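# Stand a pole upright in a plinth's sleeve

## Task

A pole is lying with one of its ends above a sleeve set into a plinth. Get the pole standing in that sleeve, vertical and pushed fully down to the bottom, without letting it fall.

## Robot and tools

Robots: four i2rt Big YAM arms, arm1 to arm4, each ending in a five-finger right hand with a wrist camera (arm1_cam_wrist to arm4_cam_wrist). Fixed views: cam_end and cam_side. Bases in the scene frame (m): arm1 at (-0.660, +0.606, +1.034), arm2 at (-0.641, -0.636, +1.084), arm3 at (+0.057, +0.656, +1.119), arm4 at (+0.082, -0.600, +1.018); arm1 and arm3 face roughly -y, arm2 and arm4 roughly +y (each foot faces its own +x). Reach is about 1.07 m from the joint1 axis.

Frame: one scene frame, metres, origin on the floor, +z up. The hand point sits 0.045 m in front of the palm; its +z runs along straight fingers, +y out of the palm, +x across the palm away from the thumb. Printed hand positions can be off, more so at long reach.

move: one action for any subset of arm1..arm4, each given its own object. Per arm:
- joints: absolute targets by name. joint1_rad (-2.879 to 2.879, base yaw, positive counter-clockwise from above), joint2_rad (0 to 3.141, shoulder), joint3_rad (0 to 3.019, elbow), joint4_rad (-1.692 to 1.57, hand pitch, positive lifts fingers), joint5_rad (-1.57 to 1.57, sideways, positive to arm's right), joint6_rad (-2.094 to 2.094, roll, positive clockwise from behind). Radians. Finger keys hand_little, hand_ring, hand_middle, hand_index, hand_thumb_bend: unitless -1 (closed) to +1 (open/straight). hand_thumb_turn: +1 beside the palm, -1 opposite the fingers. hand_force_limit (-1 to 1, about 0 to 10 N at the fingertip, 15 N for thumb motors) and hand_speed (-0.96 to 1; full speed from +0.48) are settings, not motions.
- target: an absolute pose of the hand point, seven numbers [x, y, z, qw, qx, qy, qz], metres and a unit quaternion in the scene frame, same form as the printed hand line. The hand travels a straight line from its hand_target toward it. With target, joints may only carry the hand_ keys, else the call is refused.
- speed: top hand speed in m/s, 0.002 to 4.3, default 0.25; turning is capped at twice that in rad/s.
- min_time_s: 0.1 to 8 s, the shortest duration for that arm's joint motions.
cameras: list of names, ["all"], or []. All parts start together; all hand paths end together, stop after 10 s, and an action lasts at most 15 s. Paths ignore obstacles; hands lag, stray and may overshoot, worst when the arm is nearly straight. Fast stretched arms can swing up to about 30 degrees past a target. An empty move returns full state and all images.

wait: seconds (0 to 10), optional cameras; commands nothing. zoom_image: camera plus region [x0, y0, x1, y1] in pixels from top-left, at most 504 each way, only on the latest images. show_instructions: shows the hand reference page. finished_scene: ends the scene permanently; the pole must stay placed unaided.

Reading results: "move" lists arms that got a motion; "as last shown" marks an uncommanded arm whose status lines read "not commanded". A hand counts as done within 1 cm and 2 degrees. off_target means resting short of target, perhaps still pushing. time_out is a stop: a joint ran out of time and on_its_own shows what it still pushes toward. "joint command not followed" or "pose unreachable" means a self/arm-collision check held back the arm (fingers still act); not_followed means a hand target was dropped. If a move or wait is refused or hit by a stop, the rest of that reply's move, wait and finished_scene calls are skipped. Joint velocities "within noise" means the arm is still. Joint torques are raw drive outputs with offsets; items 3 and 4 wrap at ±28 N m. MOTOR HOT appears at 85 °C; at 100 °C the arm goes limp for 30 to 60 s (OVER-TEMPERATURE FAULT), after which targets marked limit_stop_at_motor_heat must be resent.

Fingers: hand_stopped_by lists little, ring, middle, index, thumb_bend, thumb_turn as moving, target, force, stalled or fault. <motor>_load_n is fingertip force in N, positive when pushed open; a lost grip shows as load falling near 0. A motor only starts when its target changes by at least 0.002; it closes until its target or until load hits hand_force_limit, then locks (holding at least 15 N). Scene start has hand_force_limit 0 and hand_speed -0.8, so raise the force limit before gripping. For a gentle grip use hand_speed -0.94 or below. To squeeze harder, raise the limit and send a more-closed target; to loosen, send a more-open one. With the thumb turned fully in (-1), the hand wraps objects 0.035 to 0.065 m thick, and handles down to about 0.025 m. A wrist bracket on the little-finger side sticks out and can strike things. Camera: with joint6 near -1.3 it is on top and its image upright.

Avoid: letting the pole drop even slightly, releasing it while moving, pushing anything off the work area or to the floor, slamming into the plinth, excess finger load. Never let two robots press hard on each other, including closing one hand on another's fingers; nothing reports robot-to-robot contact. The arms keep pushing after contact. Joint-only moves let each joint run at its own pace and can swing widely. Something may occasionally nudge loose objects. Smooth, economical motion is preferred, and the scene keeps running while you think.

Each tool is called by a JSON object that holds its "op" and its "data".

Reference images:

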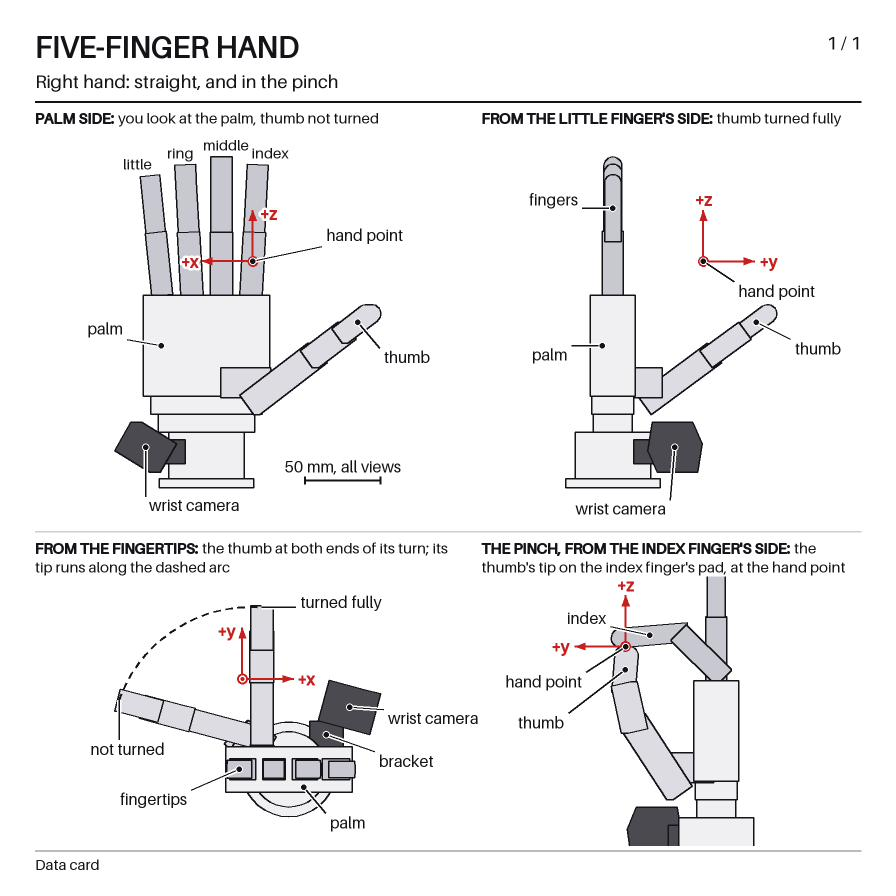

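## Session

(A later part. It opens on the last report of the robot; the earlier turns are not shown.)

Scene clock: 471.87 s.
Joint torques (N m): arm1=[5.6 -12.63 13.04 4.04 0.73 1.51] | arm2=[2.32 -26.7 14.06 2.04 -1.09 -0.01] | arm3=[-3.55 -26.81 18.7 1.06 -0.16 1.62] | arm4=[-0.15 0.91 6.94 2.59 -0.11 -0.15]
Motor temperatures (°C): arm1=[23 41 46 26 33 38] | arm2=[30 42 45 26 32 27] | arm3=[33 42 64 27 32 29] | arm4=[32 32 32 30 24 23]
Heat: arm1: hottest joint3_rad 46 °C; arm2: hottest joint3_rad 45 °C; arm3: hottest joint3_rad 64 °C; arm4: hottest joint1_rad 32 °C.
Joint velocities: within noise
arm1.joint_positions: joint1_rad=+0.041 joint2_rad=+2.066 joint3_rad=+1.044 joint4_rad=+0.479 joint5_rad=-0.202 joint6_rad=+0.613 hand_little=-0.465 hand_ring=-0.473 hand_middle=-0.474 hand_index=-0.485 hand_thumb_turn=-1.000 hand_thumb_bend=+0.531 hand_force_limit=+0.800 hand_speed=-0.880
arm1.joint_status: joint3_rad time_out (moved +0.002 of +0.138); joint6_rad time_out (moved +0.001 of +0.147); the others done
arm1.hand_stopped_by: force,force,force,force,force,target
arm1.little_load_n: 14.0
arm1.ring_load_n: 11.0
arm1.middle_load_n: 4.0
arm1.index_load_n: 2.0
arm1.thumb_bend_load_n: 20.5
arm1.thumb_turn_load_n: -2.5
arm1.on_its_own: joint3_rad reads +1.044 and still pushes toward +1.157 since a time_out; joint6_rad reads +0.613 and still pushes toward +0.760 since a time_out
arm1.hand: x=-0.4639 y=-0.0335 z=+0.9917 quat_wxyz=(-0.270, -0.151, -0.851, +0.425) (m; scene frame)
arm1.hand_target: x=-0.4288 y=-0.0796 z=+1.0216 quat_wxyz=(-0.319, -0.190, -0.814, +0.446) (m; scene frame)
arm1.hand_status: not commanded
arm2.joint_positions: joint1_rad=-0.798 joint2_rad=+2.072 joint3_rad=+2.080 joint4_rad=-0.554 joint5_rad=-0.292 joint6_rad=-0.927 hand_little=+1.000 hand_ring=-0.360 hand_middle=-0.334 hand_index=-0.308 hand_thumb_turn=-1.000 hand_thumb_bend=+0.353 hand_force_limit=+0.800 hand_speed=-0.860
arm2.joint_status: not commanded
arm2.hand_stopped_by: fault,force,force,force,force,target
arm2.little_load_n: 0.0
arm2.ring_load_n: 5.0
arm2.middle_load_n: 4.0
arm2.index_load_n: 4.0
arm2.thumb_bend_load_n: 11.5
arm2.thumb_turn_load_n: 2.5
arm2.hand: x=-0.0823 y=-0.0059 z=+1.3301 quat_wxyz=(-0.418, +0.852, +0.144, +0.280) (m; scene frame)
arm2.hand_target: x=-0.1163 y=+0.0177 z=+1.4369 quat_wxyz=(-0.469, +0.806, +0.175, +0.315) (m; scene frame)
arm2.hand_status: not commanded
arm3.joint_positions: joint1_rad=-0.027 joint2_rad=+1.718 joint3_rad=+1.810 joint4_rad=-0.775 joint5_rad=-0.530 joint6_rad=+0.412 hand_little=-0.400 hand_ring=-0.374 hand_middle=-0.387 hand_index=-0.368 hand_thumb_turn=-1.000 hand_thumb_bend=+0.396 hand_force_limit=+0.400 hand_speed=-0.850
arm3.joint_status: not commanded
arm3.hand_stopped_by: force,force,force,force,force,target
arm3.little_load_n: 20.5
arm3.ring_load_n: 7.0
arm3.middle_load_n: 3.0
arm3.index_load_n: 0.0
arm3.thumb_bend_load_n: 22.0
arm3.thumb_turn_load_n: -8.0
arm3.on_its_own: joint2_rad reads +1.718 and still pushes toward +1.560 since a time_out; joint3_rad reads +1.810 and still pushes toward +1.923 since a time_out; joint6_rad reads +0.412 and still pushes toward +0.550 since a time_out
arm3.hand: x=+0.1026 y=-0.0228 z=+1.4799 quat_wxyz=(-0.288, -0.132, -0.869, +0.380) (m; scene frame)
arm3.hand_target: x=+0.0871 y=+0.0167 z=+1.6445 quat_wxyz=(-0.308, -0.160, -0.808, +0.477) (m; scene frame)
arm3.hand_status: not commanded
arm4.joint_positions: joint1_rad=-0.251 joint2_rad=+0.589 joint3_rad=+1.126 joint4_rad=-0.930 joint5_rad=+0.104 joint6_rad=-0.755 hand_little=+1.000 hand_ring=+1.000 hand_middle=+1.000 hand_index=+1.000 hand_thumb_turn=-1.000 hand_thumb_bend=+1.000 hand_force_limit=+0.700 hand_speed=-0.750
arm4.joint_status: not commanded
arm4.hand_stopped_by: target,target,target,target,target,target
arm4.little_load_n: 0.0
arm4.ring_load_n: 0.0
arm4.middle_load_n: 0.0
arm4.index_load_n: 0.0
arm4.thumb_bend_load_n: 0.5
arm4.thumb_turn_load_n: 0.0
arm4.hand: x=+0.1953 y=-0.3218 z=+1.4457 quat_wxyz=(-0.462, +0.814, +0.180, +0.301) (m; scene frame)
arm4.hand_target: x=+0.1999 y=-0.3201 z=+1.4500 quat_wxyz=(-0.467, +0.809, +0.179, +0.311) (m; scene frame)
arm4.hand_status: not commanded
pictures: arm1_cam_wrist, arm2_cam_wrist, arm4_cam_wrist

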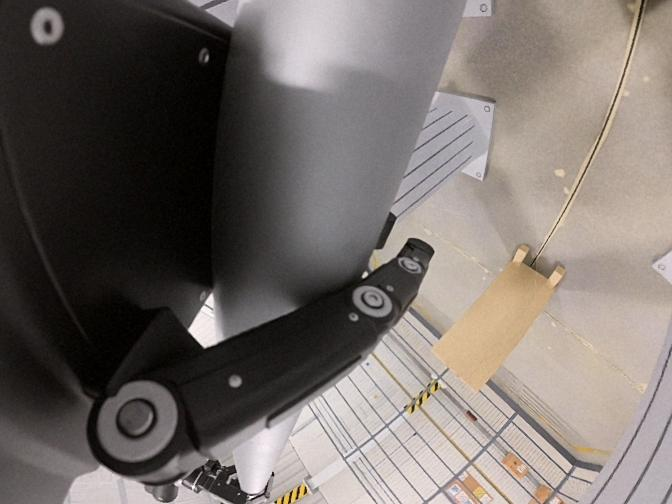

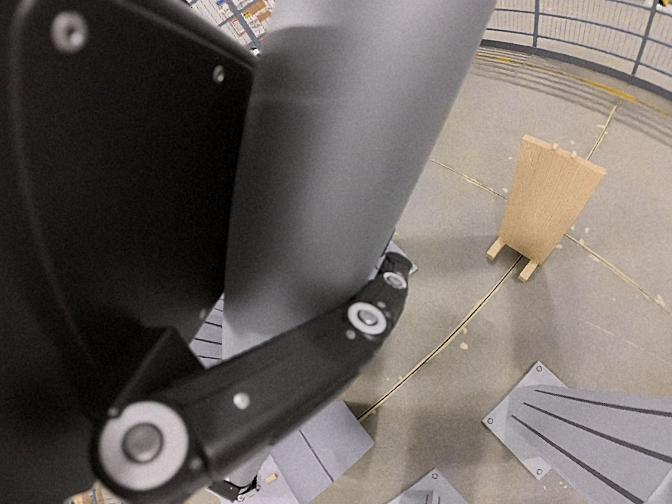

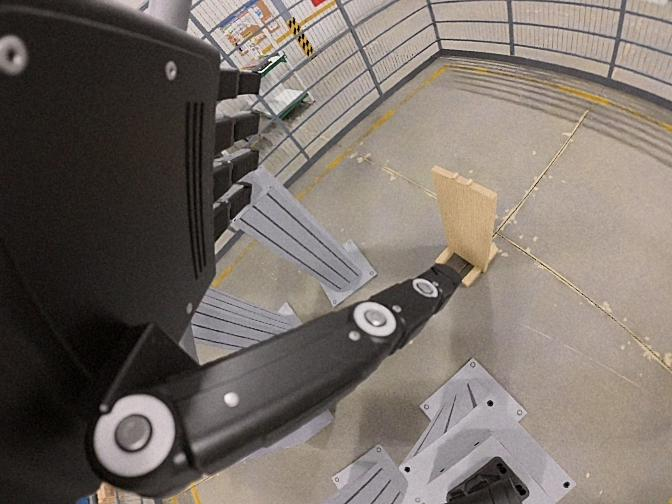

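{"op": "move", "data": {"arm1": {"target":[-0.475,-0.06,1.01,0.3175,0.1833,0.8061,-0.4654],"speed":0.04}, "arm2": {"target":[-0.16,0.005,1.405,0.4636,-0.803,-0.1873,-0.3244],"speed":0.04}, "arm3": {"joints":{"joint1_rad":-0.12,"joint2_rad":1.63,"joint3_rad":1.95,"joint4_rad":-0.79,"joint5_rad":-0.56,"joint6_rad":0.52},"min_time_s":3}, "cameras": ["cam_end","cam_side"]}}

{"op": "zoom_image", "data": {"camera": "cam_side", "region": [350, 330, 410, 380]}}

{"op": "zoom_image", "data": {"camera": "cam_end", "region": [420, 330, 480, 380]}}

Scene clock: 485.33 s.
Joint torques (N m): arm1=[0.62 -14.62 7.28 4 0.29 0.81] | arm2=[3.84 -26.46 7.71 1.28 -1.38 -0.49] | arm3=[-5.3 -23.24 18.28 -0.02 -0.66 0.86] | arm4=[-0.03 0.85 6.98 2.56 -0.1 -0.16]
Motor temperatures (°C): arm1=[23 40 46 26 32 36] | arm2=[30 43 44 26 32 27] | arm3=[33 42 64 27 31 29] | arm4=[32 32 31 30 24 23]
Heat: arm1: hottest joint3_rad 46 °C; arm2: hottest joint3_rad 44 °C; arm3: hottest joint3_rad 64 °C; arm4: hottest joint1_rad 32 °C.
move: arm1 off_target; arm2 off_target; arm3 time_out
Joint velocities: within noise
arm1.joint_positions: joint1_rad=+0.012 joint2_rad=+2.081 joint3_rad=+1.019 joint4_rad=+0.599 joint5_rad=-0.250 joint6_rad=+0.641 hand_little=-0.467 hand_ring=-0.475 hand_middle=-0.474 hand_index=-0.484 hand_thumb_turn=-0.999 hand_thumb_bend=+0.531 hand_force_limit=+0.800 hand_speed=-0.880
arm1.joint_status: not commanded
arm1.hand_stopped_by: force,force,force,force,force,target
arm1.little_load_n: 0.0
arm1.ring_load_n: 0.0
arm1.middle_load_n: 3.0
arm1.index_load_n: 12.5
arm1.thumb_bend_load_n: 14.5
arm1.thumb_turn_load_n: 9.5
arm1.hand: x=-0.4732 y=-0.0368 z=+1.0000 quat_wxyz=(-0.299, -0.154, -0.828, +0.448)
arm1.hand_target: x=-0.4756 y=-0.0584 z=+1.0108 quat_wxyz=(-0.317, -0.182, -0.807, +0.464)
arm1.hand_status: off_target (0.025 m and 5.1 deg from the pose sent, 0.034 m and 9.5 deg at the start)
arm2.joint_positions: joint1_rad=-0.784 joint2_rad=+1.964 joint3_rad=+1.879 joint4_rad=-0.352 joint5_rad=-0.246 joint6_rad=-0.886 hand_little=+1.000 hand_ring=-0.358 hand_middle=-0.334 hand_index=-0.309 hand_thumb_turn=-1.000 hand_thumb_bend=+0.353 hand_force_limit=+0.800 hand_speed=-0.860
arm2.joint_status: not commanded
arm2.hand_stopped_by: fault,force,force,force,force,target
arm2.little_load_n: 0.0
arm2.ring_load_n: 19.5
arm2.middle_load_n: 6.0
arm2.index_load_n: 0.0
arm2.thumb_bend_load_n: 10.5
arm2.thumb_turn_load_n: -2.5
arm2.hand: x=-0.0969 y=-0.0137 z=+1.3400 quat_wxyz=(-0.442, +0.829, +0.126, +0.319)
arm2.hand_target: x=-0.1556 y=+0.0048 z=+1.4019 quat_wxyz=(-0.464, +0.803, +0.186, +0.325)
arm2.hand_status: off_target (0.092 m and 8.1 deg from the pose sent, 0.108 m and 10.4 deg at the start; pose on its path clipped on 43 of 121 steps)
arm3.joint_positions: joint1_rad=-0.057 joint2_rad=+1.736 joint3_rad=+1.844 joint4_rad=-0.752 joint5_rad=-0.552 joint6_rad=+0.448 hand_little=-0.400 hand_ring=-0.374 hand_middle=-0.387 hand_index=-0.368 hand_thumb_turn=-1.000 hand_thumb_bend=+0.396 hand_force_limit=+0.400 hand_speed=-0.850
arm3.joint_status: joint1_rad time_out (moved -0.029 of -0.093); joint3_rad time_out (moved +0.033 of +0.140); joint6_rad time_out (moved +0.035 of +0.108); the others done
arm3.hand_stopped_by: force,force,force,force,force,target
arm3.little_load_n: 15.0
arm3.ring_load_n: 4.5
arm3.middle_load_n: 4.0
arm3.index_load_n: 0.0
arm3.thumb_bend_load_n: 19.0
arm3.thumb_turn_load_n: -3.0
arm3.on_its_own: joint1_rad reads -0.057 and still pushes toward -0.120 since a time_out; joint3_rad reads +1.844 and still pushes toward +1.950 since a time_out; joint6_rad reads +0.448 and still pushes toward +0.520 since a time_out
arm3.hand: x=+0.0853 y=-0.0344 z=+1.4935 quat_wxyz=(-0.299, -0.147, -0.857, +0.393)
arm3.hand_target: x=+0.0524 y=-0.0053 z=+1.6164 quat_wxyz=(-0.302, -0.169, -0.815, +0.465)
arm3.hand_status: not commanded
arm4: as last shown
arm4.thumb_bend_load_n: 0.0

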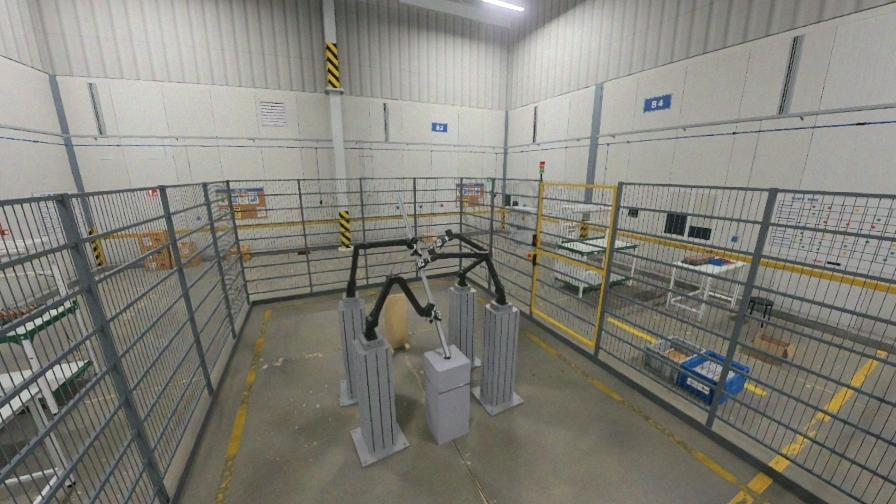

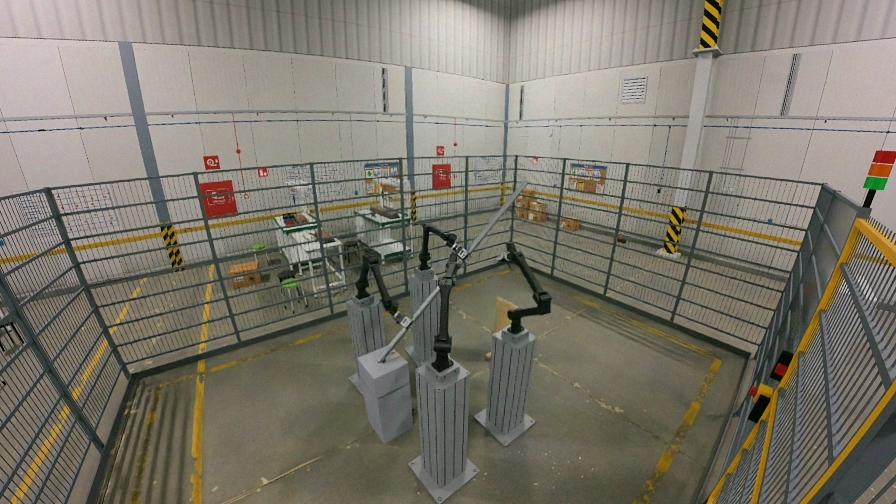

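Scaled by 8.400.

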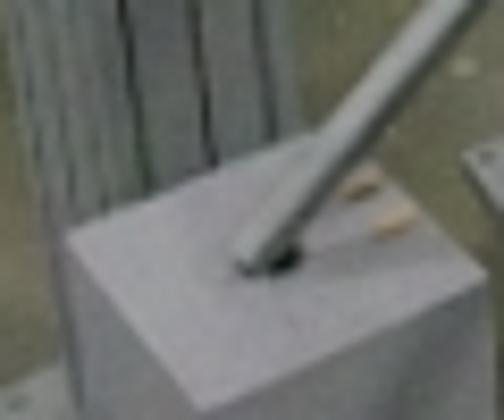

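Scaled by 8.400.

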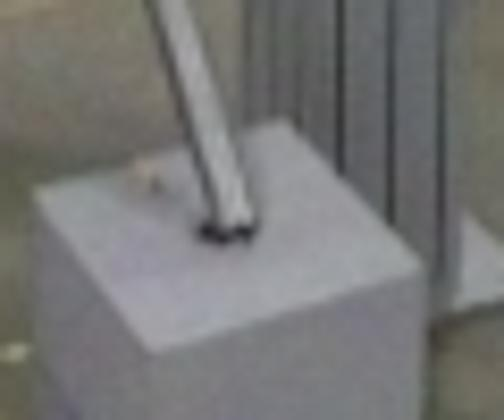

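{"op": "move", "data": {"arm1": {"target":[-0.450,-0.05,0.945,0.3175,0.1833,0.8061,-0.4654],"speed":0.04}, "cameras": ["cam_end","cam_side"]}}

{"op": "zoom_image", "data": {"camera": "cam_side", "region": [350, 330, 410, 380]}}

{"op": "zoom_image", "data": {"camera": "cam_end", "region": [420, 330, 480, 380]}}

Scene clock: 490.23 s.
Joint torques (N m): arm1=[4.78 -8.29 7.84 2.26 1.28 0.65] | arm2=[4.31 -26.4 8.24 1.2 -1.43 -0.46] | arm3=[-5.71 -24.29 17.78 -0.24 -0.77 0.82] | arm4=[-0.03 0.67 7.02 2.56 -0.09 -0.15]
Motor temperatures (°C): arm1=[23 39 45 26 32 36] | arm2=[30 43 42 26 32 27] | arm3=[33 42 65 27 31 28] | arm4=[32 32 31 30 24 23]
Heat: arm1: hottest joint3_rad 45 °C; arm2: hottest joint2_rad 43 °C; arm3: hottest joint3_rad 65 °C; arm4: hottest joint1_rad 32 °C.
move: arm1 off_target
Joint velocities: within noise
arm1.joint_positions: joint1_rad=+0.018 joint2_rad=+2.140 joint3_rad=+0.994 joint4_rad=+0.806 joint5_rad=-0.228 joint6_rad=+0.667 hand_little=-0.467 hand_ring=-0.475 hand_middle=-0.474 hand_index=-0.484 hand_thumb_turn=-0.999 hand_thumb_bend=+0.531 hand_force_limit=+0.800 hand_speed=-0.880
arm1.joint_status: not commanded
arm1.hand_stopped_by: force,force,force,force,force,target
arm1.little_load_n: 0.0
arm1.ring_load_n: 0.0
arm1.middle_load_n: 0.0
arm1.index_load_n: 14.0
arm1.thumb_bend_load_n: 19.0
arm1.thumb_turn_load_n: 12.0
arm1.hand: x=-0.4715 y=-0.0425 z=+0.9985 quat_wxyz=(-0.314, -0.153, -0.795, +0.496)
arm1.hand_target: x=-0.4528 y=-0.0426 z=+0.9479 quat_wxyz=(-0.315, -0.182, -0.807, +0.466)
arm1.hand_status: off_target (0.058 m and 5.1 deg from the pose sent, 0.061 m and 5.1 deg at the start)
arm2, arm3, arm4: as last shown
arm2.joint_positions: joint1_rad=-0.789 joint2_rad=+1.963 joint3_rad=+1.873 joint4_rad=-0.352 joint5_rad=-0.245 joint6_rad=-0.887 hand_little=+1.000 hand_ring=-0.358 hand_middle=-0.334 hand_index=-0.309 hand_thumb_turn=-1.000 hand_thumb_bend=+0.353 hand_force_limit=+0.800 hand_speed=-0.860
arm2.thumb_turn_load_n: -1.5
arm2.hand: x=-0.0944 y=-0.0176 z=+1.3370 quat_wxyz=(-0.439, +0.831, +0.123, +0.319)
arm2.hand_target: x=-0.1556 y=+0.0048 z=+1.4020 quat_wxyz=(-0.464, +0.803, +0.186, +0.325)
arm3.joint_positions: joint1_rad=-0.051 joint2_rad=+1.748 joint3_rad=+1.850 joint4_rad=-0.747 joint5_rad=-0.550 joint6_rad=+0.451 hand_little=-0.400 hand_ring=-0.374 hand_middle=-0.387 hand_index=-0.368 hand_thumb_turn=-1.000 hand_thumb_bend=+0.396 hand_force_limit=+0.400 hand_speed=-0.850
arm3.little_load_n: 13.0
arm3.ring_load_n: 4.0
arm3.middle_load_n: 5.5
arm3.thumb_bend_load_n: 18.5
arm3.thumb_turn_load_n: -1.0
arm3.on_its_own: joint1_rad reads -0.051 and still pushes toward -0.120 since a time_out; joint3_rad reads +1.850 and still pushes toward +1.950 since a time_out; joint6_rad reads +0.451 and still pushes toward +0.520 since a time_out
arm3.hand: x=+0.0879 y=-0.0391 z=+1.4897 quat_wxyz=(-0.300, -0.147, -0.857, +0.392)
arm3.hand_target: x=+0.0524 y=-0.0053 z=+1.6163 quat_wxyz=(-0.303, -0.169, -0.815, +0.465)

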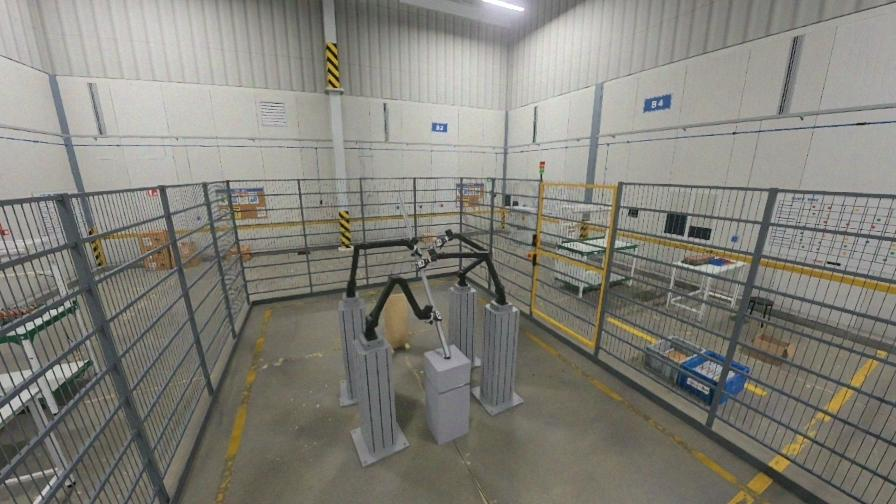

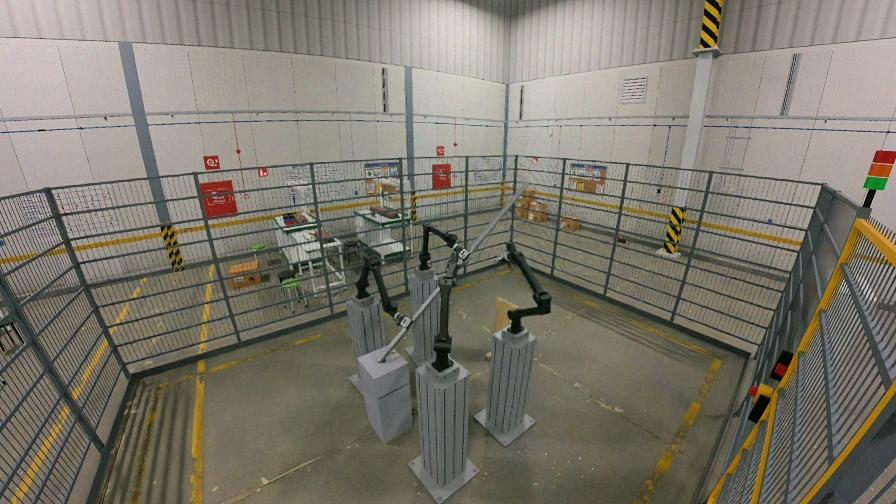

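Scaled by 8.400.

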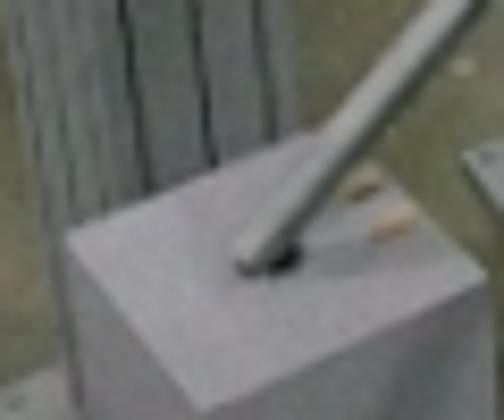

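Scaled by 8.400.

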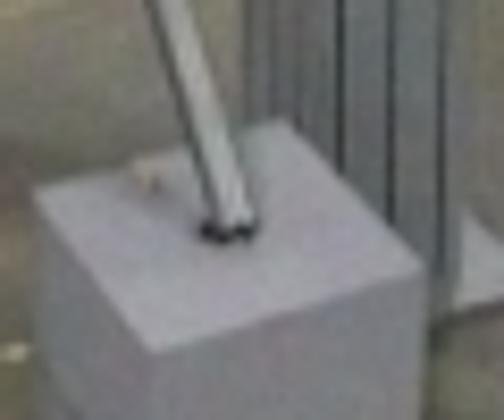

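{"op": "move", "data": {"arm1": {"target":[-0.44,-0.045,0.89,0.3175,0.1833,0.8061,-0.4654],"speed":0.05}, "arm2": {"target":[-0.17,0.012,1.415,0.4636,-0.803,-0.1873,-0.3244],"speed":0.04}, "cameras": ["cam_end","cam_side"]}}

{"op": "zoom_image", "data": {"camera": "cam_side", "region": [350, 330, 410, 380]}}

{"op": "zoom_image", "data": {"camera": "cam_end", "region": [420, 330, 480, 380]}}

Scene clock: 495.47 s.
Joint torques (N m): arm1=[4.72 -4.54 7.66 0.69 1.28 0.59] | arm2=[4.84 -26.52 8.36 1.36 -1.54 -0.47] | arm3=[-6.01 -24.7 17.78 -0.53 -0.85 0.79] | arm4=[0.15 1.03 6.94 2.62 -0.09 -0.16]
Motor temperatures (°C): arm1=[23 38 44 26 32 35] | arm2=[30 44 42 26 32 27] | arm3=[33 41 64 27 30 28] | arm4=[32 32 31 30 24 23]
Heat: arm1: hottest joint3_rad 44 °C; arm2: hottest joint2_rad 44 °C; arm3: hottest joint3_rad 64 °C; arm4: hottest joint1_rad 32 °C.
move: arm1 off_target; arm2 off_target
Joint velocities: within noise
arm1.joint_positions: joint1_rad=+0.023 joint2_rad=+2.186 joint3_rad=+0.983 joint4_rad=+0.944 joint5_rad=-0.214 joint6_rad=+0.678 hand_little=-0.467 hand_ring=-0.475 hand_middle=-0.474 hand_index=-0.484 hand_thumb_turn=-0.999 hand_thumb_bend=+0.531 hand_force_limit=+0.800 hand_speed=-0.880
arm1.joint_status: not commanded
arm1.hand_stopped_by: force,force,force,force,force,target
arm1.little_load_n: 0.0
arm1.ring_load_n: 0.0
arm1.middle_load_n: 0.0
arm1.index_load_n: 17.5
arm1.thumb_bend_load_n: 20.5
arm1.thumb_turn_load_n: 18.5
arm1.hand: x=-0.4705 y=-0.0442 z=+0.9965 quat_wxyz=(-0.323, -0.151, -0.771, +0.527)
arm1.hand_target: x=-0.4493 y=-0.0280 z=+0.9088 quat_wxyz=(-0.314, -0.182, -0.807, +0.466)
arm1.hand_status: off_target (0.111 m and 9.0 deg from the pose sent, 0.113 m and 5.1 deg at the start; pose on its path clipped on 22 of 51 steps)
arm2.joint_positions: joint1_rad=-0.791 joint2_rad=+1.963 joint3_rad=+1.870 joint4_rad=-0.352 joint5_rad=-0.242 joint6_rad=-0.887 hand_little=+1.000 hand_ring=-0.358 hand_middle=-0.334 hand_index=-0.309 hand_thumb_turn=-1.000 hand_thumb_bend=+0.353 hand_force_limit=+0.800 hand_speed=-0.860
arm2.joint_status: not commanded
arm2.hand_stopped_by: fault,force,force,force,force,target
arm2.little_load_n: 0.0
arm2.ring_load_n: 19.5
arm2.middle_load_n: 6.0
arm2.index_load_n: 0.0
arm2.thumb_bend_load_n: 10.5
arm2.thumb_turn_load_n: -2.0
arm2.hand: x=-0.0929 y=-0.0196 z=+1.3354 quat_wxyz=(-0.437, +0.832, +0.121, +0.319)
arm2.hand_target: x=-0.1559 y=+0.0064 z=+1.4012 quat_wxyz=(-0.465, +0.803, +0.186, +0.325)
arm2.hand_status: off_target (0.115 m and 8.8 deg from the pose sent, 0.113 m and 8.5 deg at the start; pose on its path clipped on 37 of 51 steps)
arm3, arm4: as last shown
arm3.joint_positions: joint1_rad=-0.047 joint2_rad=+1.753 joint3_rad=+1.850 joint4_rad=-0.739 joint5_rad=-0.548 joint6_rad=+0.454 hand_little=-0.400 hand_ring=-0.374 hand_middle=-0.387 hand_index=-0.368 hand_thumb_turn=-1.000 hand_thumb_bend=+0.396 hand_force_limit=+0.400 hand_speed=-0.850
arm3.little_load_n: 12.0
arm3.middle_load_n: 6.5
arm3.thumb_bend_load_n: 17.5
arm3.thumb_turn_load_n: 0.0
arm3.on_its_own: joint1_rad reads -0.047 and still pushes toward -0.120 since a time_out; joint3_rad reads +1.850 and still pushes toward +1.950 since a time_out; joint6_rad reads +0.454 and still pushes toward +0.520 since a time_out
arm3.hand: x=+0.0899 y=-0.0416 z=+1.4875 quat_wxyz=(-0.300, -0.147, -0.857, +0.393)
arm3.hand_target: x=+0.0525 y=-0.0053 z=+1.6164 quat_wxyz=(-0.303, -0.169, -0.815, +0.465)

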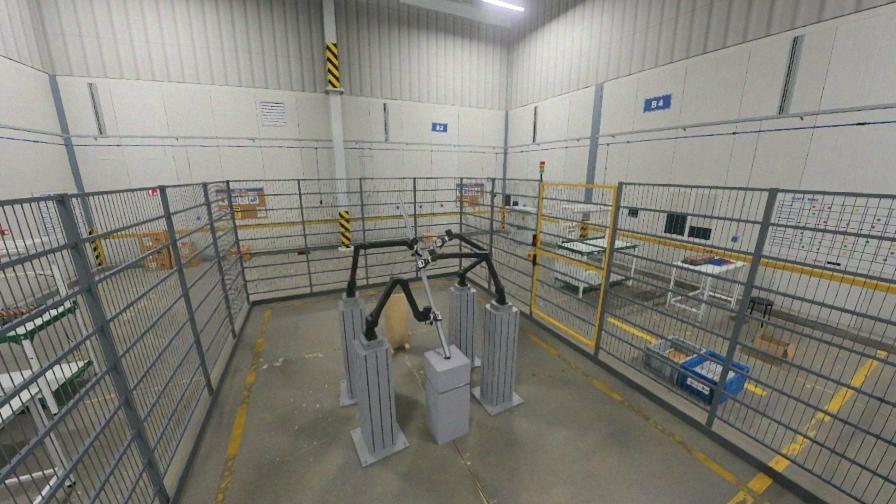

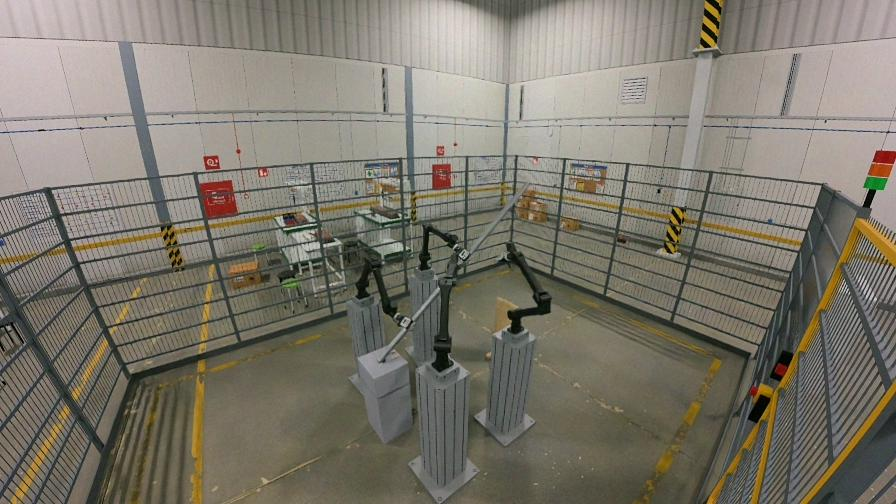

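Scaled by 8.400.

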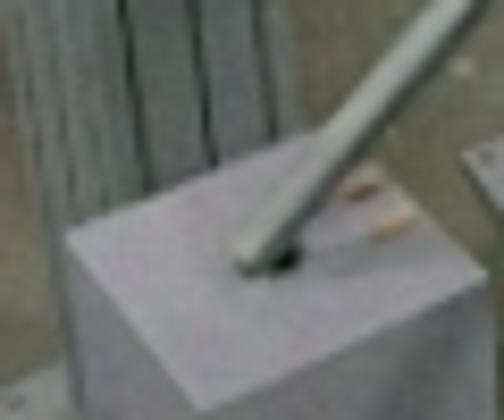

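Scaled by 8.400.

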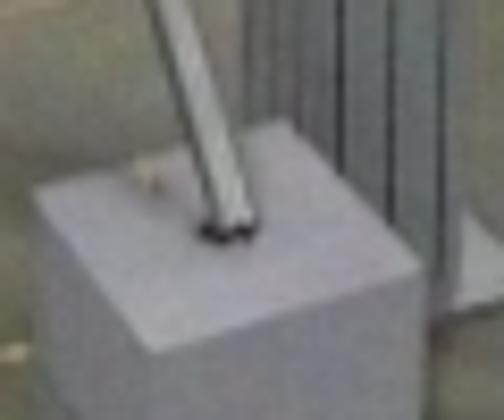

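{"op": "move", "data": {"arm1": {"target":[-0.47,-0.04,0.975,0.32,0.18,0.79,-0.49],"speed":0.04}, "arm2": {"target":[-0.19,0.012,1.435,0.4636,-0.803,-0.1873,-0.3244],"speed":0.04}, "arm3": {"joints":{"joint1_rad":-0.15,"joint2_rad":1.65,"joint3_rad":2.02,"joint4_rad":-0.80,"joint5_rad":-0.59,"joint6_rad":0.53},"min_time_s":3}, "cameras": ["cam_end","cam_side"]}}

{"op": "zoom_image", "data": {"camera": "cam_side", "region": [350, 330, 410, 380]}}

{"op": "zoom_image", "data": {"camera": "cam_end", "region": [420, 330, 480, 380]}}

Scene clock: 505.33 s.
Joint torques (N m): arm1=[2.9 -13.8 5.03 0.5 0.55 0.35] | arm2=[4.72 -26.4 8.32 1.16 -1.27 -0.38] | arm3=[-6.77 -23.94 18.8 0.47 -0.89 0.97] | arm4=[0.03 1.03 6.97 2.62 -0.09 -0.14]
Motor temperatures (°C): arm1=[23 38 43 25 32 33] | arm2=[30 44 40 26 32 27] | arm3=[33 41 65 27 30 28] | arm4=[31 32 31 30 24 23]
Heat: arm1: hottest joint3_rad 43 °C; arm2: hottest joint2_rad 44 °C; arm3: hottest joint3_rad 65 °C; arm4: hottest joint2_rad 32 °C.
move: arm1 off_target; arm2 off_target; arm3 time_out
Joint velocities: within noise
arm1.joint_positions: joint1_rad=+0.015 joint2_rad=+2.158 joint3_rad=+0.976 joint4_rad=+0.905 joint5_rad=-0.220 joint6_rad=+0.685 hand_little=-0.467 hand_ring=-0.475 hand_middle=-0.474 hand_index=-0.484 hand_thumb_turn=-0.999 hand_thumb_bend=+0.531 hand_force_limit=+0.800 hand_speed=-0.880
arm1.joint_status: not commanded
arm1.hand_stopped_by: force,force,force,force,force,target
arm1.little_load_n: 0.0
arm1.ring_load_n: 0.0
arm1.middle_load_n: 0.0
arm1.index_load_n: 15.5
arm1.thumb_bend_load_n: 20.0
arm1.thumb_turn_load_n: 11.5
arm1.hand: x=-0.4746 y=-0.0430 z=+1.0035 quat_wxyz=(-0.322, -0.157, -0.776, +0.520)
arm1.hand_target: x=-0.4705 y=-0.0386 z=+0.9759 quat_wxyz=(-0.320, -0.180, -0.790, +0.491)
arm1.hand_status: off_target (0.029 m and 4.6 deg from the pose sent, 0.022 m and 5.8 deg at the start)
arm2.joint_positions: joint1_rad=-0.783 joint2_rad=+1.945 joint3_rad=+1.865 joint4_rad=-0.361 joint5_rad=-0.240 joint6_rad=-0.895 hand_little=+1.000 hand_ring=-0.358 hand_middle=-0.334 hand_index=-0.309 hand_thumb_turn=-1.000 hand_thumb_bend=+0.353 hand_force_limit=+0.800 hand_speed=-0.860
arm2.joint_status: not commanded
arm2.hand_stopped_by: fault,force,force,force,force,target
arm2.little_load_n: 0.0
arm2.ring_load_n: 17.0
arm2.middle_load_n: 5.0
arm2.index_load_n: 0.0
arm2.thumb_bend_load_n: 11.5
arm2.thumb_turn_load_n: -0.5
arm2.hand: x=-0.1007 y=-0.0190 z=+1.3450 quat_wxyz=(-0.438, +0.830, +0.128, +0.321)
arm2.hand_target: x=-0.1646 y=+0.0037 z=+1.4106 quat_wxyz=(-0.465, +0.803, +0.186, +0.325)
arm2.hand_status: off_target (0.131 m and 8.0 deg from the pose sent, 0.143 m and 8.8 deg at the start; pose on its path clipped on 125 of 131 steps)
arm3.joint_positions: joint1_rad=-0.068 joint2_rad=+1.761 joint3_rad=+1.893 joint4_rad=-0.774 joint5_rad=-0.578 joint6_rad=+0.448 hand_little=-0.400 hand_ring=-0.374 hand_middle=-0.387 hand_index=-0.368 hand_thumb_turn=-1.000 hand_thumb_bend=+0.396 hand_force_limit=+0.400 hand_speed=-0.850
arm3.joint_status: joint1_rad time_out (moved -0.020 of -0.103); joint3_rad time_out (moved +0.044 of +0.170); joint6_rad time_out (moved -0.006 of +0.076); the others done
arm3.hand_stopped_by: force,force,force,force,force,target
arm3.little_load_n: 10.5
arm3.ring_load_n: 3.0
arm3.middle_load_n: 6.0
arm3.index_load_n: 0.0
arm3.thumb_bend_load_n: 17.0
arm3.thumb_turn_load_n: 0.0
arm3.on_its_own: joint1_rad reads -0.068 and still pushes toward -0.150 since a time_out; joint3_rad reads +1.893 and still pushes toward +2.006 since a time_out; joint6_rad reads +0.448 and still pushes toward +0.530 since a time_out
arm3.hand: x=+0.0801 y=-0.0408 z=+1.5018 quat_wxyz=(-0.307, -0.146, -0.854, +0.393)
arm3.hand_target: x=+0.0363 y=-0.0079 z=+1.6344 quat_wxyz=(-0.309, -0.171, -0.806, +0.475)
arm3.hand_status: not commanded
arm4: as last shown
arm4.thumb_turn_load_n: 0.5

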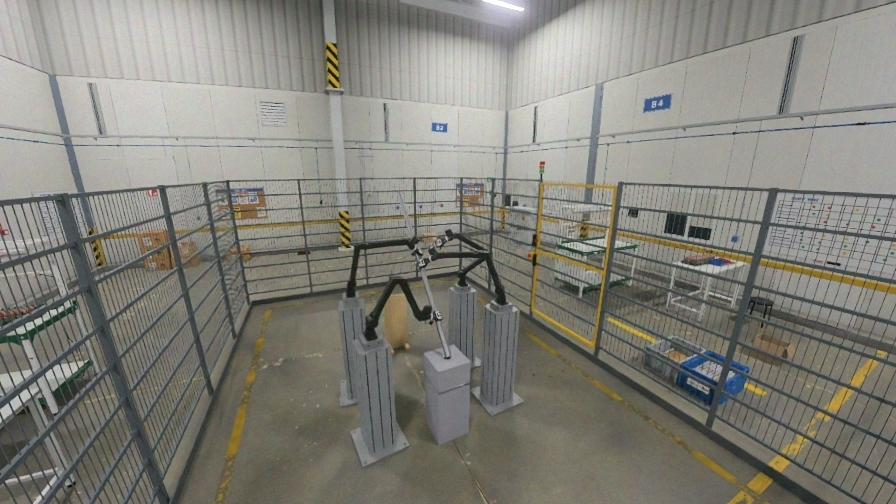

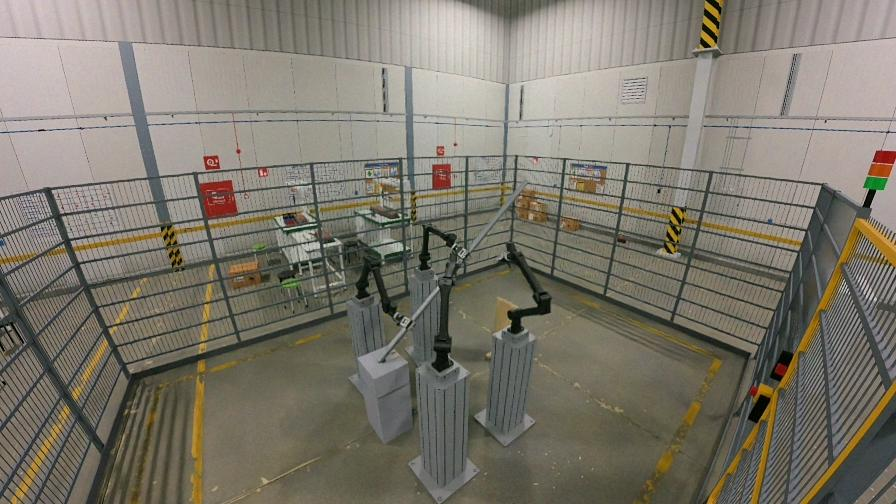

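Scaled by 8.400.

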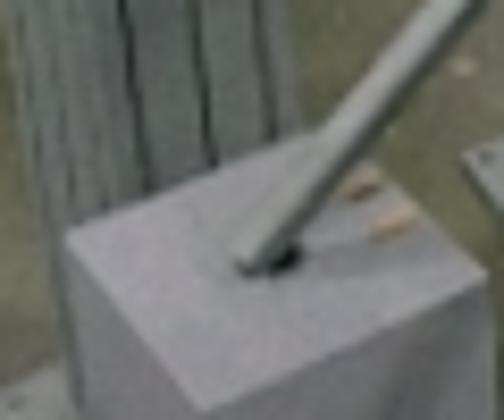

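Scaled by 8.400.

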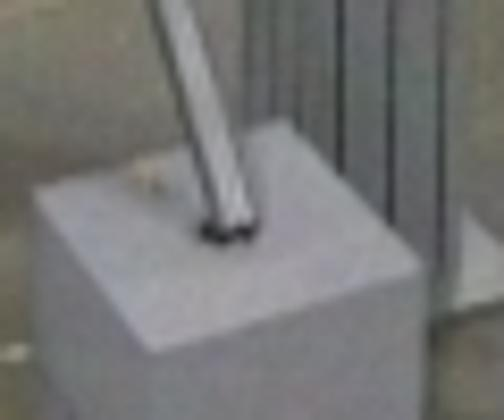

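{"op": "move", "data": {"arm1": {"target":[-0.44,-0.035,0.985,0.32,0.18,0.79,-0.49],"speed":0.04}, "arm2": {"target":[-0.22,0.03,1.42,0.4636,-0.803,-0.1873,-0.3244],"speed":0.05}, "arm3": {"joints":{"joint1_rad":-0.30,"joint2_rad":1.66,"joint3_rad":2.05,"joint4_rad":-0.82,"joint5_rad":-0.62,"joint6_rad":0.55},"min_time_s":4}, "cameras": ["cam_end","cam_side"]}}

{"op": "zoom_image", "data": {"camera": "cam_side", "region": [350, 330, 410, 380]}}

{"op": "zoom_image", "data": {"camera": "cam_end", "region": [420, 330, 480, 380]}}

Scene clock: 516.67 s.
Joint torques (N m): arm1=[8.06 -11.75 6.23 0.76 -0.01 0.31] | arm2=[7.06 -23.77 8.24 1.31 -1.53 -0.15] | arm3=[-13.8 -23.06 18.24 0.66 0.37 1.04] | arm4=[-0.38 0.85 6.93 2.62 -0.1 -0.15]
Motor temperatures (°C): arm1=[23 37 41 25 31 32] | arm2=[30 43 38 26 32 27] | arm3=[33 40 67 27 30 27] | arm4=[31 32 31 30 24 23]
Heat: arm1: hottest joint3_rad 41 °C; arm2: hottest joint2_rad 43 °C; arm3: hottest joint3_rad 67 °C; arm4: hottest joint2_rad 32 °C.
move: arm1 off_target; arm2 off_target; arm3 time_out
Joint velocities: within noise
arm1.joint_positions: joint1_rad=+0.019 joint2_rad=+2.116 joint3_rad=+0.946 joint4_rad=+0.887 joint5_rad=-0.150 joint6_rad=+0.713 hand_little=-0.467 hand_ring=-0.475 hand_middle=-0.474 hand_index=-0.484 hand_thumb_turn=-1.000 hand_thumb_bend=+0.531 hand_force_limit=+0.800 hand_speed=-0.880
arm1.joint_status: not commanded
arm1.hand_stopped_by: force,force,force,force,force,target
arm1.little_load_n: 0.0
arm1.ring_load_n: 0.0
arm1.middle_load_n: 0.0
arm1.index_load_n: 6.5
arm1.thumb_bend_load_n: 16.5
arm1.thumb_turn_load_n: 0.5
arm1.hand: x=-0.4839 y=-0.0420 z=+1.0141 quat_wxyz=(-0.306, -0.188, -0.772, +0.525)
arm1.hand_target: x=-0.4425 y=-0.0309 z=+0.9867 quat_wxyz=(-0.319, -0.180, -0.791, +0.491)
arm1.hand_status: off_target (0.053 m and 4.9 deg from the pose sent, 0.040 m and 4.6 deg at the start)
arm2.joint_positions: joint1_rad=-0.743 joint2_rad=+1.891 joint3_rad=+1.832 joint4_rad=-0.353 joint5_rad=-0.177 joint6_rad=-0.896 hand_little=+1.000 hand_ring=-0.358 hand_middle=-0.334 hand_index=-0.309 hand_thumb_turn=-1.000 hand_thumb_bend=+0.353 hand_force_limit=+0.800 hand_speed=-0.860
arm2.joint_status: not commanded
arm2.hand_stopped_by: fault,force,force,force,force,target
arm2.little_load_n: 0.0
arm2.ring_load_n: 20.0
arm2.middle_load_n: 5.0
arm2.index_load_n: 0.5
arm2.thumb_bend_load_n: 11.0
arm2.thumb_turn_load_n: -3.5
arm2.hand: x=-0.1236 y=-0.0152 z=+1.3692 quat_wxyz=(-0.434, +0.824, +0.129, +0.342)
arm2.hand_target: x=-0.2011 y=+0.0201 z=+1.4104 quat_wxyz=(-0.464, +0.803, +0.187, +0.324)
arm2.hand_status: off_target (0.118 m and 8.1 deg from the pose sent, 0.149 m and 8.0 deg at the start; pose on its path clipped on 196 of 200 steps)
arm3.joint_positions: joint1_rad=-0.129 joint2_rad=+1.761 joint3_rad=+1.943 joint4_rad=-0.799 joint5_rad=-0.639 joint6_rad=+0.462 hand_little=-0.401 hand_ring=-0.375 hand_middle=-0.387 hand_index=-0.368 hand_thumb_turn=-1.000 hand_thumb_bend=+0.396 hand_force_limit=+0.400 hand_speed=-0.850
arm3.joint_status: joint1_rad time_out (moved -0.062 of -0.232); joint3_rad time_out (moved +0.050 of +0.157); joint6_rad time_out (moved +0.014 of +0.102); the others done
arm3.hand_stopped_by: force,force,force,force,force,target
arm3.little_load_n: 5.0
arm3.ring_load_n: 1.0
arm3.middle_load_n: 7.0
arm3.index_load_n: 3.0
arm3.thumb_bend_load_n: 14.5
arm3.thumb_turn_load_n: 1.0
arm3.on_its_own: joint1_rad reads -0.129 and still pushes toward -0.300 since a time_out; joint3_rad reads +1.943 and still pushes toward +2.050 since a time_out; joint6_rad reads +0.462 and still pushes toward +0.550 since a time_out
arm3.hand: x=+0.0471 y=-0.0363 z=+1.5307 quat_wxyz=(-0.323, -0.157, -0.841, +0.404)
arm3.hand_target: x=-0.0571 y=+0.0043 z=+1.6513 quat_wxyz=(-0.289, -0.227, -0.786, +0.497)
arm3.hand_status: not commanded
arm4: as last shown

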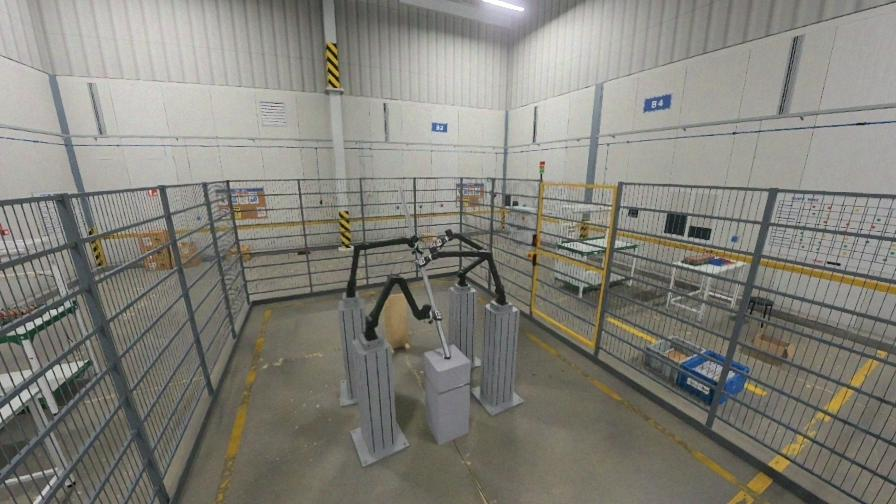

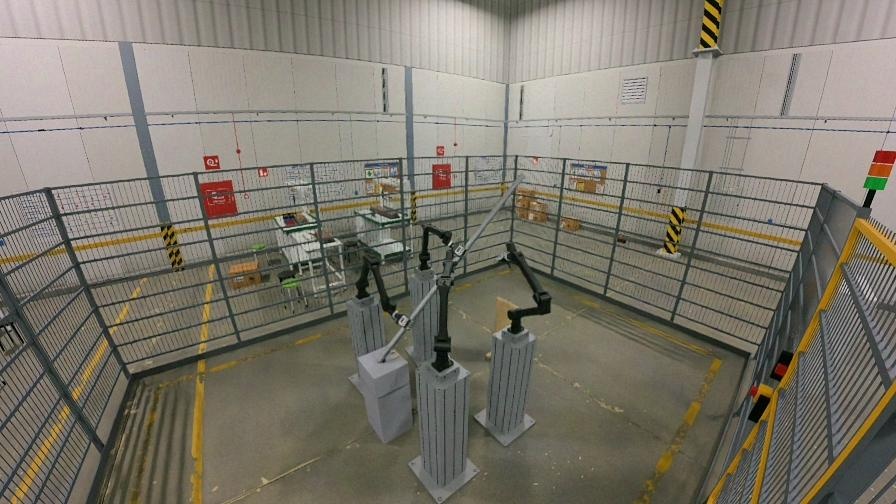

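Scaled by 8.400.

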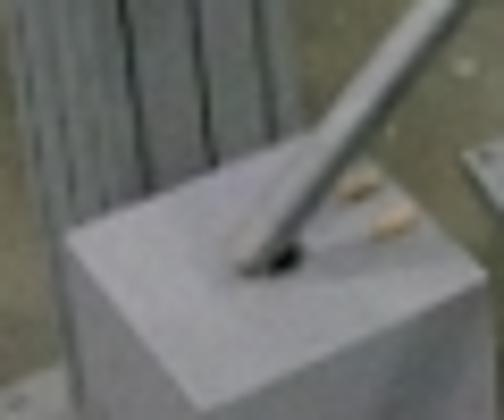

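Scaled by 8.400.

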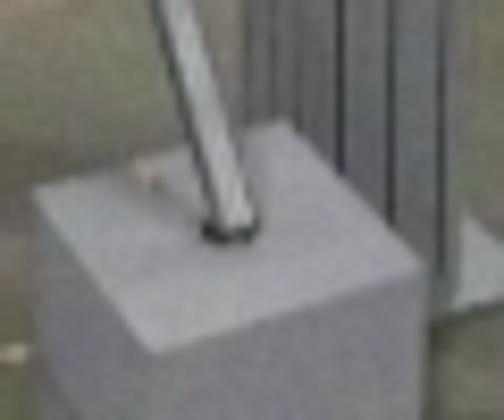

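{"op": "move", "data": {"arm1": {"target":[-0.45,-0.03,1.0,0.335,0.19,0.78,-0.49],"speed":0.04}, "arm2": {"target":[-0.26,0.03,1.46,0.48,-0.785,-0.205,-0.335],"speed":0.05}, "arm3": {"joints":{"joint1_rad":-0.40,"joint2_rad":1.68,"joint3_rad":2.17,"joint4_rad":-0.86,"joint5_rad":-0.68,"joint6_rad":0.56},"min_time_s":4}, "cameras": ["cam_end","cam_side"]}}

{"op": "zoom_image", "data": {"camera": "cam_side", "region": [350, 330, 410, 380]}}

{"op": "zoom_image", "data": {"camera": "cam_end", "region": [420, 330, 480, 380]}}

Scene clock: 525.73 s.
Joint torques (N m): arm1=[8.59 -11.34 6.09 1.14 -0.45 0.14] | arm2=[6.42 -22.77 8.72 1.13 -1.94 -0.09] | arm3=[-14.56 -22.12 18.59 1.16 1.17 0.81] | arm4=[-0.03 0.79 6.94 2.62 -0.09 -0.14]
Motor temperatures (°C): arm1=[23 37 40 25 31 31] | arm2=[30 42 38 26 33 27] | arm3=[34 40 69 27 30 27] | arm4=[31 32 31 30 24 23]
Heat: arm1: hottest joint3_rad 40 °C; arm2: hottest joint2_rad 42 °C; arm3: hottest joint3_rad 69 °C; arm4: hottest joint2_rad 32 °C.
move: arm1 off_target; arm2 off_target; arm3 time_out
Joint velocities: within noise
arm1.joint_positions: joint1_rad=-0.013 joint2_rad=+2.080 joint3_rad=+0.915 joint4_rad=+0.903 joint5_rad=-0.169 joint6_rad=+0.762 hand_little=-0.467 hand_ring=-0.475 hand_middle=-0.474 hand_index=-0.485 hand_thumb_turn=-1.000 hand_thumb_bend=+0.531 hand_force_limit=+0.800 hand_speed=-0.880
arm1.joint_status: not commanded
arm1.hand_stopped_by: force,force,force,force,force,target
arm1.little_load_n: 0.0
arm1.ring_load_n: 0.0
arm1.middle_load_n: 0.0
arm1.index_load_n: 3.0
arm1.thumb_bend_load_n: 16.5
arm1.thumb_turn_load_n: 0.0
arm1.hand: x=-0.5012 y=-0.0389 z=+1.0322 quat_wxyz=(-0.320, -0.211, -0.759, +0.526)
arm1.hand_target: x=-0.4531 y=-0.0250 z=+1.0021 quat_wxyz=(-0.335, -0.190, -0.781, +0.491)
arm1.hand_status: off_target (0.061 m and 5.7 deg from the pose sent, 0.039 m and 5.3 deg at the start)
arm2.joint_positions: joint1_rad=-0.689 joint2_rad=+1.811 joint3_rad=+1.793 joint4_rad=-0.347 joint5_rad=-0.147 joint6_rad=-0.914 hand_little=+1.000 hand_ring=-0.358 hand_middle=-0.334 hand_index=-0.309 hand_thumb_turn=-1.000 hand_thumb_bend=+0.353 hand_force_limit=+0.800 hand_speed=-0.860
arm2.joint_status: not commanded
arm2.hand_stopped_by: fault,force,force,force,force,target
arm2.little_load_n: 0.0
arm2.ring_load_n: 16.5
arm2.middle_load_n: 3.5
arm2.index_load_n: 0.0
arm2.thumb_bend_load_n: 11.5
arm2.thumb_turn_load_n: -2.5
arm2.hand: x=-0.1645 y=-0.0074 z=+1.4095 quat_wxyz=(-0.445, +0.807, +0.150, +0.357)
arm2.hand_target: x=-0.2437 y=+0.0222 z=+1.4519 quat_wxyz=(-0.480, +0.785, +0.205, +0.335)
arm2.hand_status: off_target (0.114 m and 8.3 deg from the pose sent, 0.170 m and 11.1 deg at the start; pose on its path clipped on 183 of 186 steps)
arm3.joint_positions: joint1_rad=-0.219 joint2_rad=+1.768 joint3_rad=+2.050 joint4_rad=-0.852 joint5_rad=-0.721 joint6_rad=+0.493 hand_little=-0.401 hand_ring=-0.374 hand_middle=-0.387 hand_index=-0.368 hand_thumb_turn=-1.000 hand_thumb_bend=+0.396 hand_force_limit=+0.400 hand_speed=-0.850
arm3.joint_status: joint1_rad time_out (moved -0.090 of -0.271); joint3_rad time_out (moved +0.106 of +0.227); joint5_rad time_out (moved -0.081 of -0.041); joint6_rad time_out (moved +0.031 of +0.098); the others done
arm3.hand_stopped_by: force,force,force,force,force,target
arm3.little_load_n: 8.0
arm3.ring_load_n: 3.0
arm3.middle_load_n: 10.0
arm3.index_load_n: 4.5
arm3.thumb_bend_load_n: 13.0
arm3.thumb_turn_load_n: 1.0
arm3.on_its_own: joint1_rad reads -0.219 and still pushes toward -0.400 since a time_out; joint3_rad reads +2.050 and still pushes toward +2.162 since a time_out; joint5_rad reads -0.721 and still pushes toward -0.680 since a time_out; joint6_rad reads +0.493 and still pushes toward +0.560 since a time_out
arm3.hand: x=-0.0016 y=-0.0259 z=+1.5826 quat_wxyz=(-0.342, -0.176, -0.820, +0.424)
arm3.hand_target: x=-0.1097 y=+0.0249 z=+1.6941 quat_wxyz=(-0.286, -0.239, -0.766, +0.524)
arm3.hand_status: not commanded
arm4: as last shown
arm4.thumb_turn_load_n: 0.0

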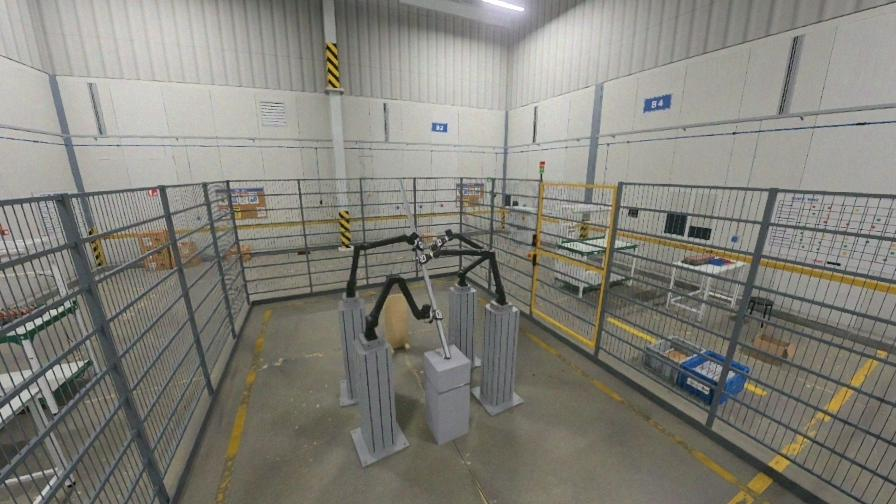

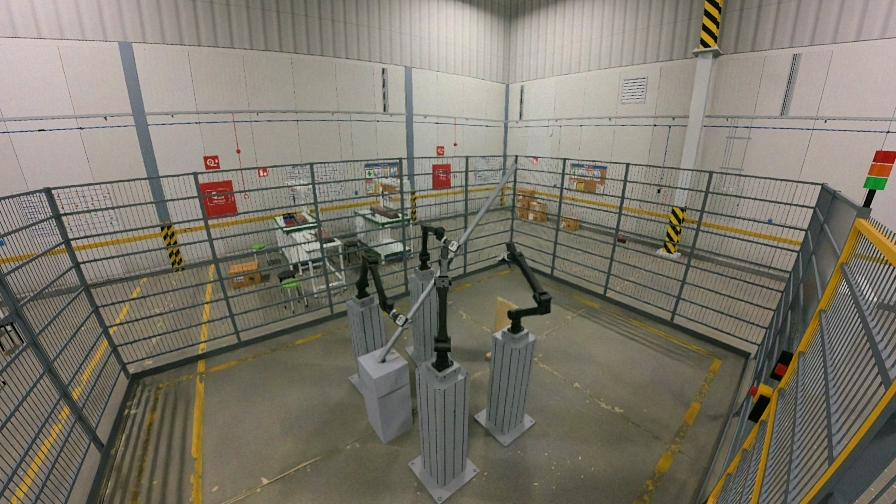

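Scaled by 8.400.

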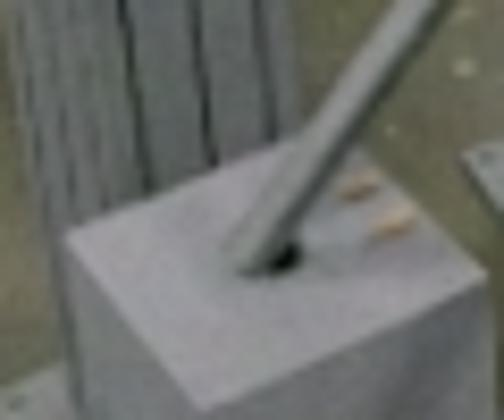

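Scaled by 8.400.

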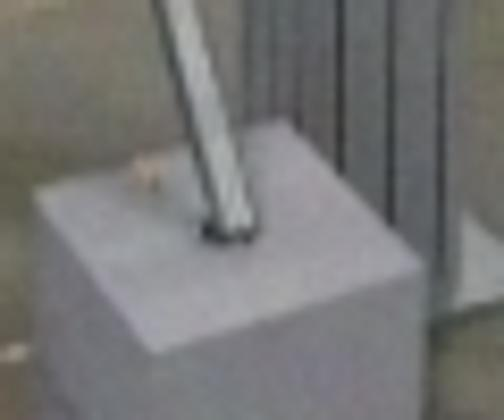

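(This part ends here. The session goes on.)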